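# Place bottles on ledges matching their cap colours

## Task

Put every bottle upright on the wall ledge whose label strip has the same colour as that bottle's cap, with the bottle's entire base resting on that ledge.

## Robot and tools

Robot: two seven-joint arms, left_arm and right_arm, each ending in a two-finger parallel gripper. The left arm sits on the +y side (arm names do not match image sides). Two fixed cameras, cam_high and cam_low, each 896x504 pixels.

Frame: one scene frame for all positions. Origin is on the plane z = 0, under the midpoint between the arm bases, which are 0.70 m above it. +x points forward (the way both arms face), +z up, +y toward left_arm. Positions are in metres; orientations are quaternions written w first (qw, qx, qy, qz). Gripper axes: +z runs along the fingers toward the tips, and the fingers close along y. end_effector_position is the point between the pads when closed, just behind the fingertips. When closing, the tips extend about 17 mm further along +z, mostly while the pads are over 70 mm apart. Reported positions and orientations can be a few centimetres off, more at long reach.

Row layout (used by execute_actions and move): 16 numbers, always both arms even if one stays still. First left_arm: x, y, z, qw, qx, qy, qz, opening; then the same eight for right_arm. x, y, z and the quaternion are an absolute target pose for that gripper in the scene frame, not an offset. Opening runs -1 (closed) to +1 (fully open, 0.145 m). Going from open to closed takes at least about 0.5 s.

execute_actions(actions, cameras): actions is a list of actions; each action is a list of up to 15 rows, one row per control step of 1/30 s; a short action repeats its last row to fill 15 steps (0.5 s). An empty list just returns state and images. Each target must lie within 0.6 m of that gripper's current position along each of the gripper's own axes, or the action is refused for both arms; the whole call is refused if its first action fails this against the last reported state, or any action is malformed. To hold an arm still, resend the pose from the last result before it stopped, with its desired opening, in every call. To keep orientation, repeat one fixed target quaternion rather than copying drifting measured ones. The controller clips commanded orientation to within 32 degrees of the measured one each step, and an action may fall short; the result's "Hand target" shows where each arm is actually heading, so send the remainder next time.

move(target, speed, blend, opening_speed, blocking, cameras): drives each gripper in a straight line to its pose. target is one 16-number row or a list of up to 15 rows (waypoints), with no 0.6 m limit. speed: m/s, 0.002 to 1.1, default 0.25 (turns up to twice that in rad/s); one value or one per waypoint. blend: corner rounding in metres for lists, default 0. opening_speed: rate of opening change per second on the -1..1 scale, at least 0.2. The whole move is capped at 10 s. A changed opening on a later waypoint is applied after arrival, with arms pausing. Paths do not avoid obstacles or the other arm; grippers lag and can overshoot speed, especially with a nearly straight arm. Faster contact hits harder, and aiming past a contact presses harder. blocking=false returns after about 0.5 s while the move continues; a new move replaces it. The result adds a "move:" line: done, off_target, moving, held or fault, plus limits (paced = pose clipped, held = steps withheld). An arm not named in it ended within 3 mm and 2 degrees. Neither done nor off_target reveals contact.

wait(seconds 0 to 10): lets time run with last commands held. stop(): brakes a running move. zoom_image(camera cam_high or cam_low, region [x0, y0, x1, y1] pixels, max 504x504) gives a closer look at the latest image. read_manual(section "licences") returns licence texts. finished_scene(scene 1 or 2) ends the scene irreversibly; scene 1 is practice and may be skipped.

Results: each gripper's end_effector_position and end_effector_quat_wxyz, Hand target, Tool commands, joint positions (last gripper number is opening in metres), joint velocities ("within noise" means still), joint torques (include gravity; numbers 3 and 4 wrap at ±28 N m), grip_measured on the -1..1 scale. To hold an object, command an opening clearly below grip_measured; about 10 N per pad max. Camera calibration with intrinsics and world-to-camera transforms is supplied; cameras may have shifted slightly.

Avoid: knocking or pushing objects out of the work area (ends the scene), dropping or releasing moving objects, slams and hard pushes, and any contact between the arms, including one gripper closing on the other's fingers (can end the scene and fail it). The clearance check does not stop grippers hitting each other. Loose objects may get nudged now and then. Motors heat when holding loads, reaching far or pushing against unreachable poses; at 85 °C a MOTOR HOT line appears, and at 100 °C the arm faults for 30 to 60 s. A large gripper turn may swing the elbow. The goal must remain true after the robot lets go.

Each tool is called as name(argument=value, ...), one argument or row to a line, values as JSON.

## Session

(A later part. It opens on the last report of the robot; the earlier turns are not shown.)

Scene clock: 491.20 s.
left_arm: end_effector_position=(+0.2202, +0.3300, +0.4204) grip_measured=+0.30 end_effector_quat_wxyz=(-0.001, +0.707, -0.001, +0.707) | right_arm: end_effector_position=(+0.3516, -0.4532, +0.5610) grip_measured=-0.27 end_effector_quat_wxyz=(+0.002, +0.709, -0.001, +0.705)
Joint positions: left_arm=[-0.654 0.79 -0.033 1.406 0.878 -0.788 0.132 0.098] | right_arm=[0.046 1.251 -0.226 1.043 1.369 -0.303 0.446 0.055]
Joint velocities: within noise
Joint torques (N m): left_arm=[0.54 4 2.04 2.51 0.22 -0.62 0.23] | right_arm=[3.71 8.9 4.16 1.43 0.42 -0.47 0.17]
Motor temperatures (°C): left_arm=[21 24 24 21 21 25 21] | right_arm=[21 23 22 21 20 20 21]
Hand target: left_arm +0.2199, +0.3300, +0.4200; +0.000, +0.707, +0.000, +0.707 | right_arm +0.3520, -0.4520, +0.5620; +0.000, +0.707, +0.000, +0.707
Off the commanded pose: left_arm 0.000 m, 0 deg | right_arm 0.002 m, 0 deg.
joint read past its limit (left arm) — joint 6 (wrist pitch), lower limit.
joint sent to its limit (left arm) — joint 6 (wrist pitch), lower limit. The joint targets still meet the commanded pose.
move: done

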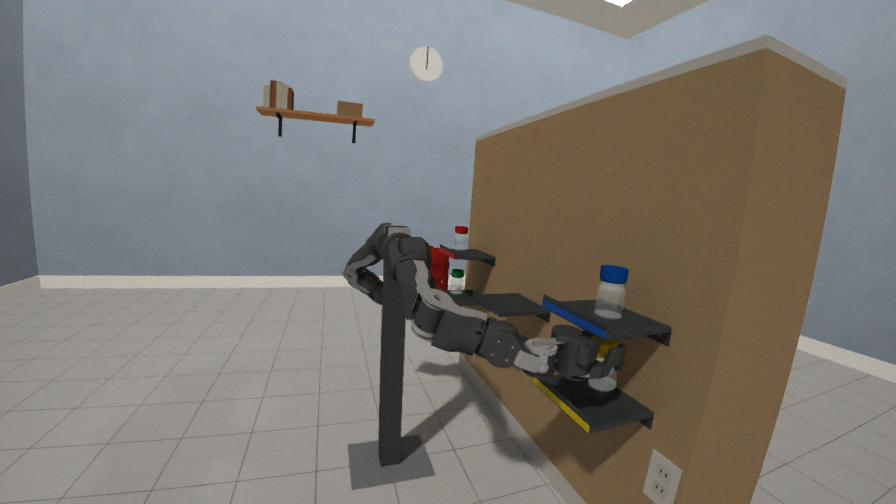

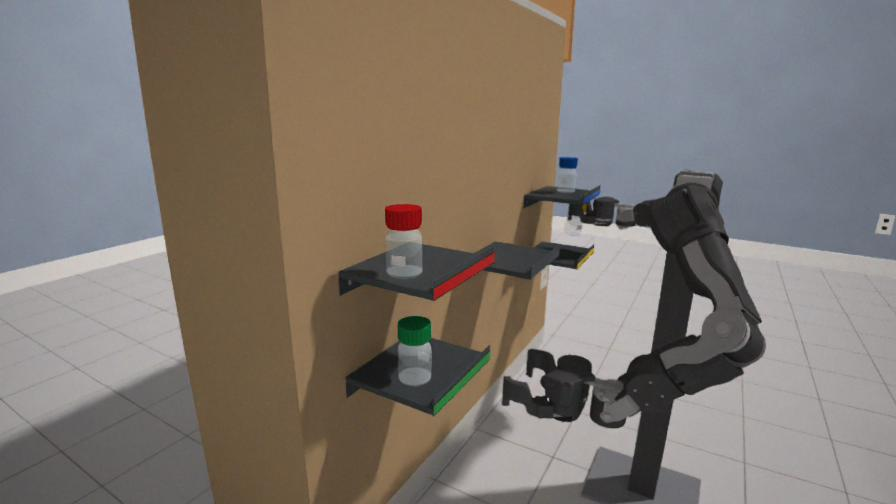

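move(
  target=[
    [0.22,0.33,0.42,0,0.7071,0,0.7071,0.3,0.356,-0.442,0.528,0,0.7071,0,0.7071,-0.7],
    [0.22,0.33,0.42,0,0.7071,0,0.7071,0.3,0.356,-0.442,0.511,0,0.7071,0,0.7071,-0.7],
  ],
  speed=[0.1,0.035],
  cameras=[],
)

move(
  target=[
    [0.22,0.33,0.42,0,0.7071,0,0.7071,0.3,0.356,-0.442,0.505,0,0.7071,0,0.7071,-0.7],
  ],
  speed=0.03,
)

zoom_image(
  camera="cam_high",
  region=[500, 280, 680, 440],
)

Scene clock: 503.40 s.
left_arm: end_effector_position=(+0.2202, +0.3300, +0.4204) grip_measured=+0.30 end_effector_quat_wxyz=(-0.001, +0.707, -0.001, +0.707) | right_arm: end_effector_position=(+0.3553, -0.4425, +0.5079) grip_measured=-0.27 end_effector_quat_wxyz=(+0.000, +0.713, -0.002, +0.702)
Joint positions: left_arm=[-0.654 0.79 -0.033 1.406 0.878 -0.788 0.132 0.098] | right_arm=[0.15 1.06 -0.268 0.892 1.209 -0.364 0.497 0.055]
Joint velocities: within noise
Joint torques (N m): left_arm=[0.51 4 2.04 2.5 0.22 -0.62 0.23] | right_arm=[4.15 8.22 3.99 1.78 0.44 -0.65 0.17]
Motor temperatures (°C): left_arm=[21 24 24 21 21 25 21] | right_arm=[21 25 23 21 20 20 21]
Hand target: left_arm +0.2199, +0.3300, +0.4200; +0.000, +0.707, +0.000, +0.707 | right_arm +0.3560, -0.4419, +0.5109; +0.000, +0.707, +0.000, +0.707
Off the commanded pose: left_arm 0.000 m, 0 deg | right_arm 0.003 m, 1 deg.
joint read past its limit (left arm) — joint 6 (wrist pitch), lower limit.
joint sent to its limit (left arm) — joint 6 (wrist pitch), lower limit. The joint targets still meet the commanded pose.
move: done
No camera images: "cameras" was empty.

Scene clock: 504.10 s.
left_arm: end_effector_position=(+0.2202, +0.3300, +0.4204) grip_measured=+0.30 end_effector_quat_wxyz=(-0.001, +0.707, -0.001, +0.707) | right_arm: end_effector_position=(+0.3560, -0.4432, +0.5064) grip_measured=-0.27 end_effector_quat_wxyz=(+0.001, +0.707, -0.001, +0.707)
Joint positions: left_arm=[-0.654 0.79 -0.033 1.406 0.878 -0.788 0.132 0.098] | right_arm=[0.167 1.041 -0.268 0.863 1.199 -0.383 0.515 0.055]
Joint velocities: within noise
Joint torques (N m): left_arm=[0.54 4 2.06 2.5 0.22 -0.61 0.23] | right_arm=[3.76 7.61 2.8 1.36 0.35 -0.45 0.12]
Motor temperatures (°C): left_arm=[21 24 24 21 21 25 21] | right_arm=[21 25 23 21 20 20 21]
Hand target: left_arm +0.2199, +0.3300, +0.4200; +0.000, +0.707, +0.000, +0.707 | right_arm +0.3560, -0.4419, +0.5049; +0.000, +0.707, +0.000, +0.707
Off the commanded pose: left_arm 0.000 m, 0 deg | right_arm 0.002 m, 0 deg.
joint read past its limit (left arm) — joint 6 (wrist pitch), lower limit.
joint sent to its limit (left arm) — joint 6 (wrist pitch), lower limit. The joint targets still meet the commanded pose.
move: done

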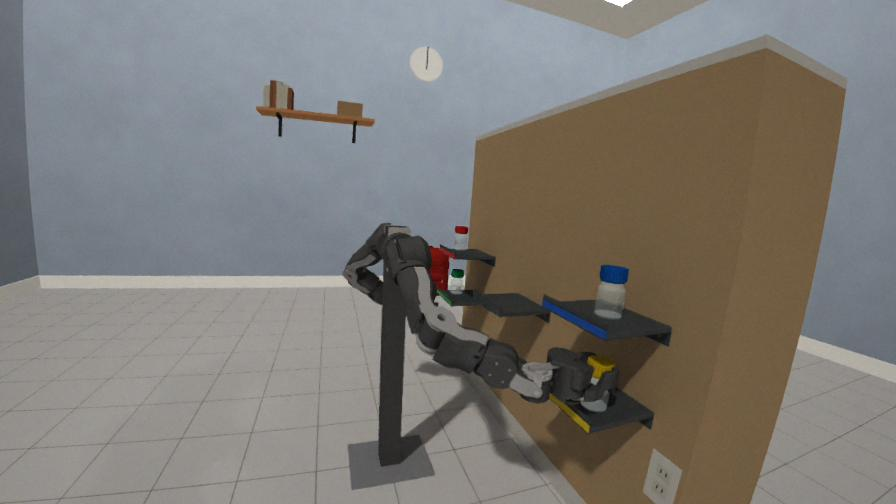

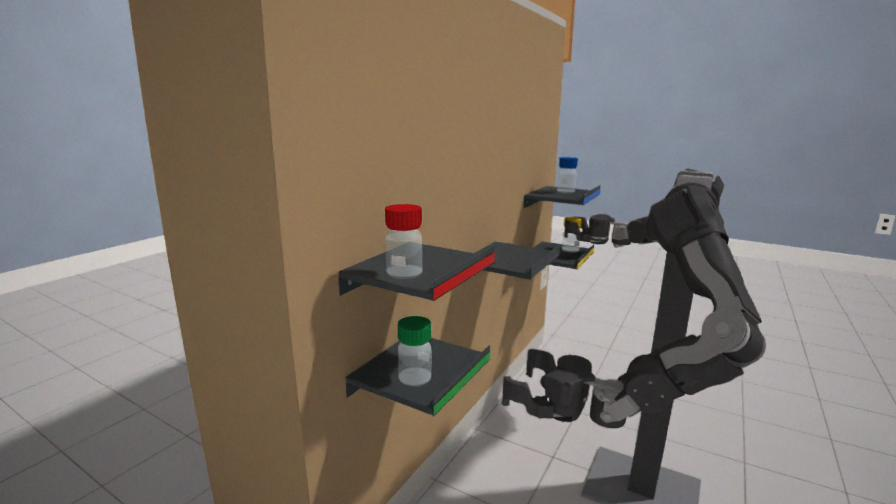

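Scaled by 2.800 from the camera's 896x504 image, which has a finer 1280x720 frame.

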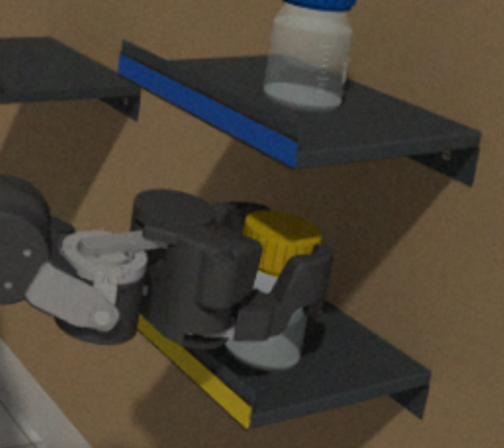

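move(
  target=[
    [0.22,0.33,0.42,0,0.7071,0,0.7071,0.3,0.358,-0.442,0.514,0,0.643,0,0.766,-0.7],
    [0.22,0.33,0.42,0,0.7071,0,0.7071,0.3,0.358,-0.442,0.505,0,0.643,0,0.766,-0.7],
  ],
  speed=[0.08,0.03],
)

zoom_image(
  camera="cam_high",
  region=[500, 280, 680, 440],
)

Scene clock: 512.87 s.
left_arm: end_effector_position=(+0.2202, +0.3300, +0.4204) grip_measured=+0.30 end_effector_quat_wxyz=(-0.001, +0.707, -0.001, +0.707) | right_arm: end_effector_position=(+0.3584, -0.4435, +0.5085) grip_measured=-0.27 end_effector_quat_wxyz=(+0.002, +0.640, -0.001, +0.769)
Joint positions: left_arm=[-0.654 0.79 -0.033 1.406 0.878 -0.788 0.132 0.098] | right_arm=[0.285 0.916 -0.258 0.661 1.216 -0.572 0.678 0.056]
Joint velocities: within noise
Joint torques (N m): left_arm=[0.54 4 2.04 2.5 0.22 -0.62 0.23] | right_arm=[3.49 7.24 1.59 1.55 0.36 -0.27 0.13]
Motor temperatures (°C): left_arm=[21 24 24 21 21 25 21] | right_arm=[21 25 23 21 20 20 21]
Hand target: left_arm +0.2199, +0.3300, +0.4200; +0.000, +0.707, +0.000, +0.707 | right_arm +0.3580, -0.4420, +0.5050; +0.000, +0.643, +0.000, +0.766
Off the commanded pose: left_arm 0.000 m, 0 deg | right_arm 0.004 m, 1 deg.
joint read past its limit (left arm) — joint 6 (wrist pitch), lower limit.
joint sent to its limit (left arm) — joint 6 (wrist pitch), lower limit. The joint targets still meet the commanded pose.
move: off_target (right_arm)

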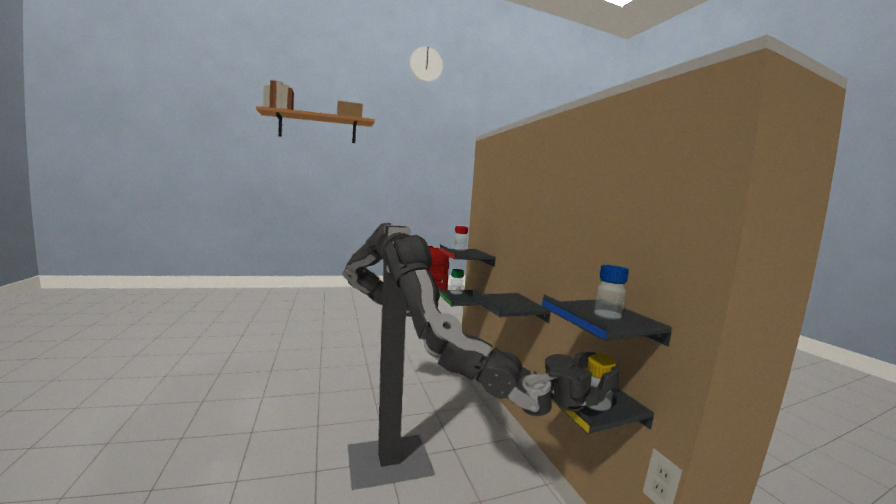

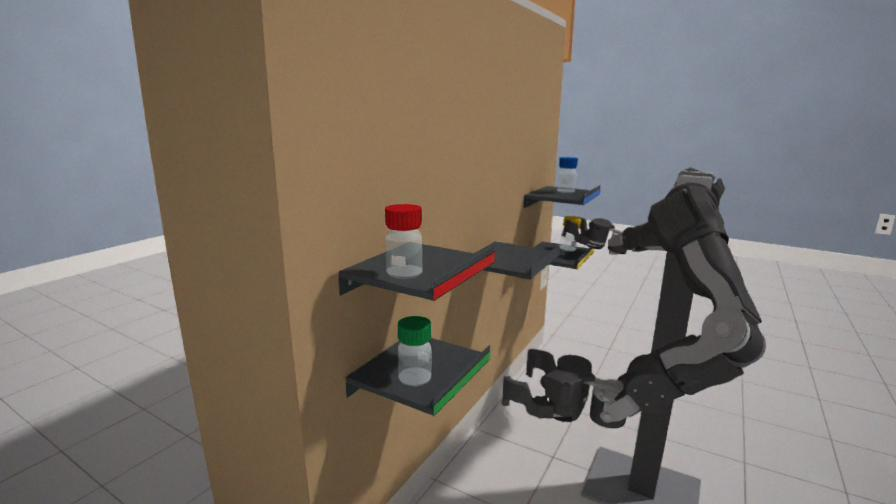

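Scaled by 2.800 from the camera's 896x504 image, which has a finer 1280x720 frame.

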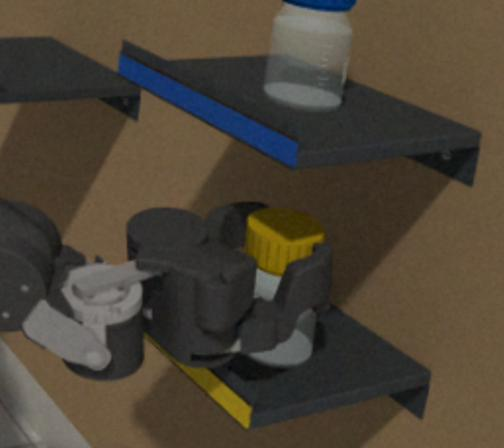

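Upright and in contact. Release and retreat.

move(
  target=[
    [0.22,0.33,0.42,0,0.7071,0,0.7071,0.3,0.358,-0.442,0.507,0,0.643,0,0.766,-0.7],
    [0.22,0.33,0.42,0,0.7071,0,0.7071,0.3,0.358,-0.442,0.507,0,0.643,0,0.766,0.2],
    [0.22,0.33,0.42,0,0.7071,0,0.7071,0.3,0.23,-0.445,0.525,0,0.68,0,0.733,0.2],
  ],
  speed=[0.05,0.05,0.13],
  opening_speed=0.6,
)

zoom_image(
  camera="cam_high",
  region=[430, 220, 680, 440],
)

zoom_image(
  camera="cam_low",
  region=[330, 140, 620, 420],
)

Scene clock: 525.33 s.
left_arm: end_effector_position=(+0.2202, +0.3300, +0.4204) grip_measured=+0.30 end_effector_quat_wxyz=(-0.001, +0.707, -0.001, +0.707) | right_arm: end_effector_position=(+0.2293, -0.4451, +0.5232) grip_measured=+0.20 end_effector_quat_wxyz=(+0.001, +0.682, -0.002, +0.731)
Joint positions: left_arm=[-0.654 0.79 -0.033 1.406 0.878 -0.788 0.132 0.098] | right_arm=[-0.906 1.059 0.444 1.27 1.444 -0.637 0.606 0.09]
Joint velocities: within noise
Joint torques (N m): left_arm=[0.54 4 2.04 2.5 0.22 -0.61 0.23] | right_arm=[0.28 5.87 4.57 1.17 0.46 -0.35 0.16]
Motor temperatures (°C): left_arm=[21 24 24 21 21 25 21] | right_arm=[21 25 23 21 20 20 21]
Hand target: left_arm +0.2199, +0.3300, +0.4200; +0.000, +0.707, +0.000, +0.707 | right_arm +0.2300, -0.4450, +0.5250; +0.000, +0.680, +0.000, +0.733
Off the commanded pose: left_arm 0.000 m, 0 deg | right_arm 0.002 m, 0 deg.
joint read past its limit (left arm) — joint 6 (wrist pitch), lower limit.
joint sent to its limit (left arm) — joint 6 (wrist pitch), lower limit. The joint targets still meet the commanded pose.
move: done

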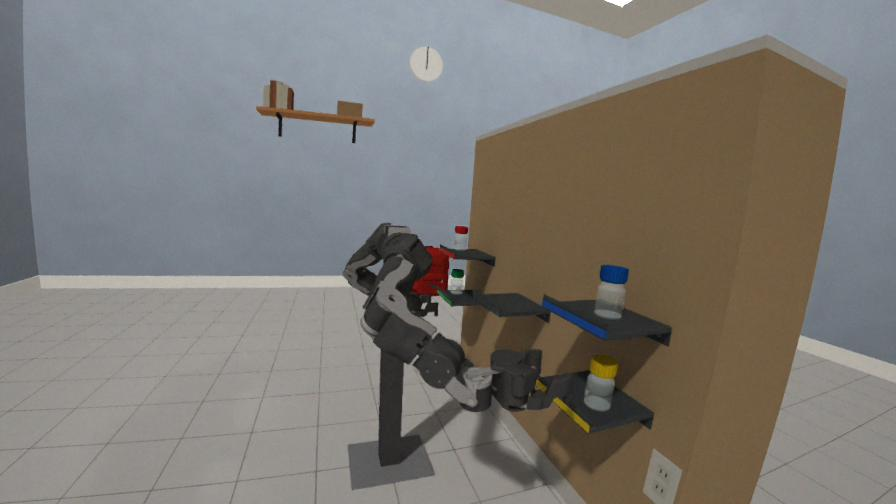

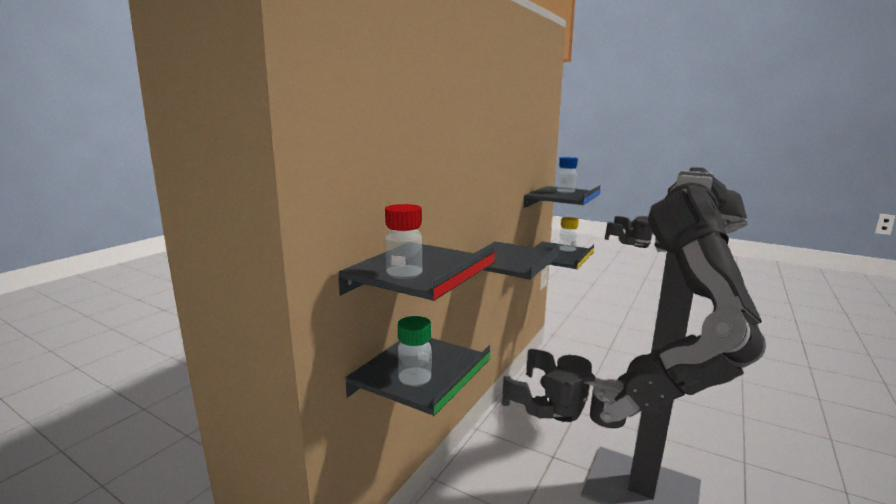

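Scaled by 2.016 from the camera's 896x504 image, which has a finer 1280x720 frame.

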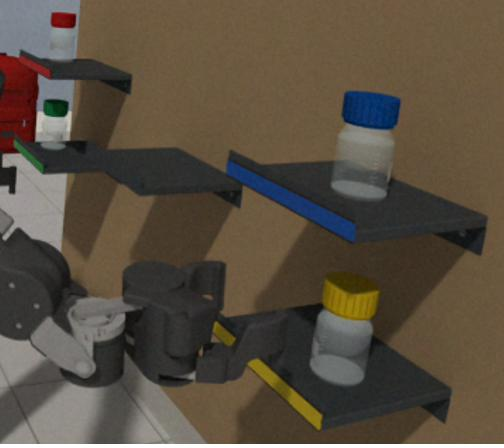

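Scaled by 1.738 from the camera's 896x504 image, which has a finer 1280x720 frame.

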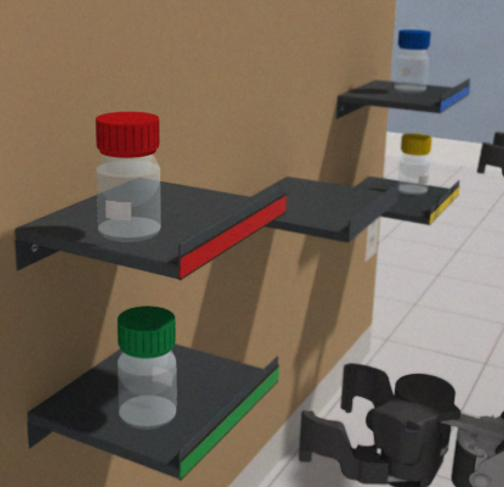

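All four bottles are on their matching ledges and standing upright.

finished_scene(
  scene=2,
)

The scene is finished: the task was done.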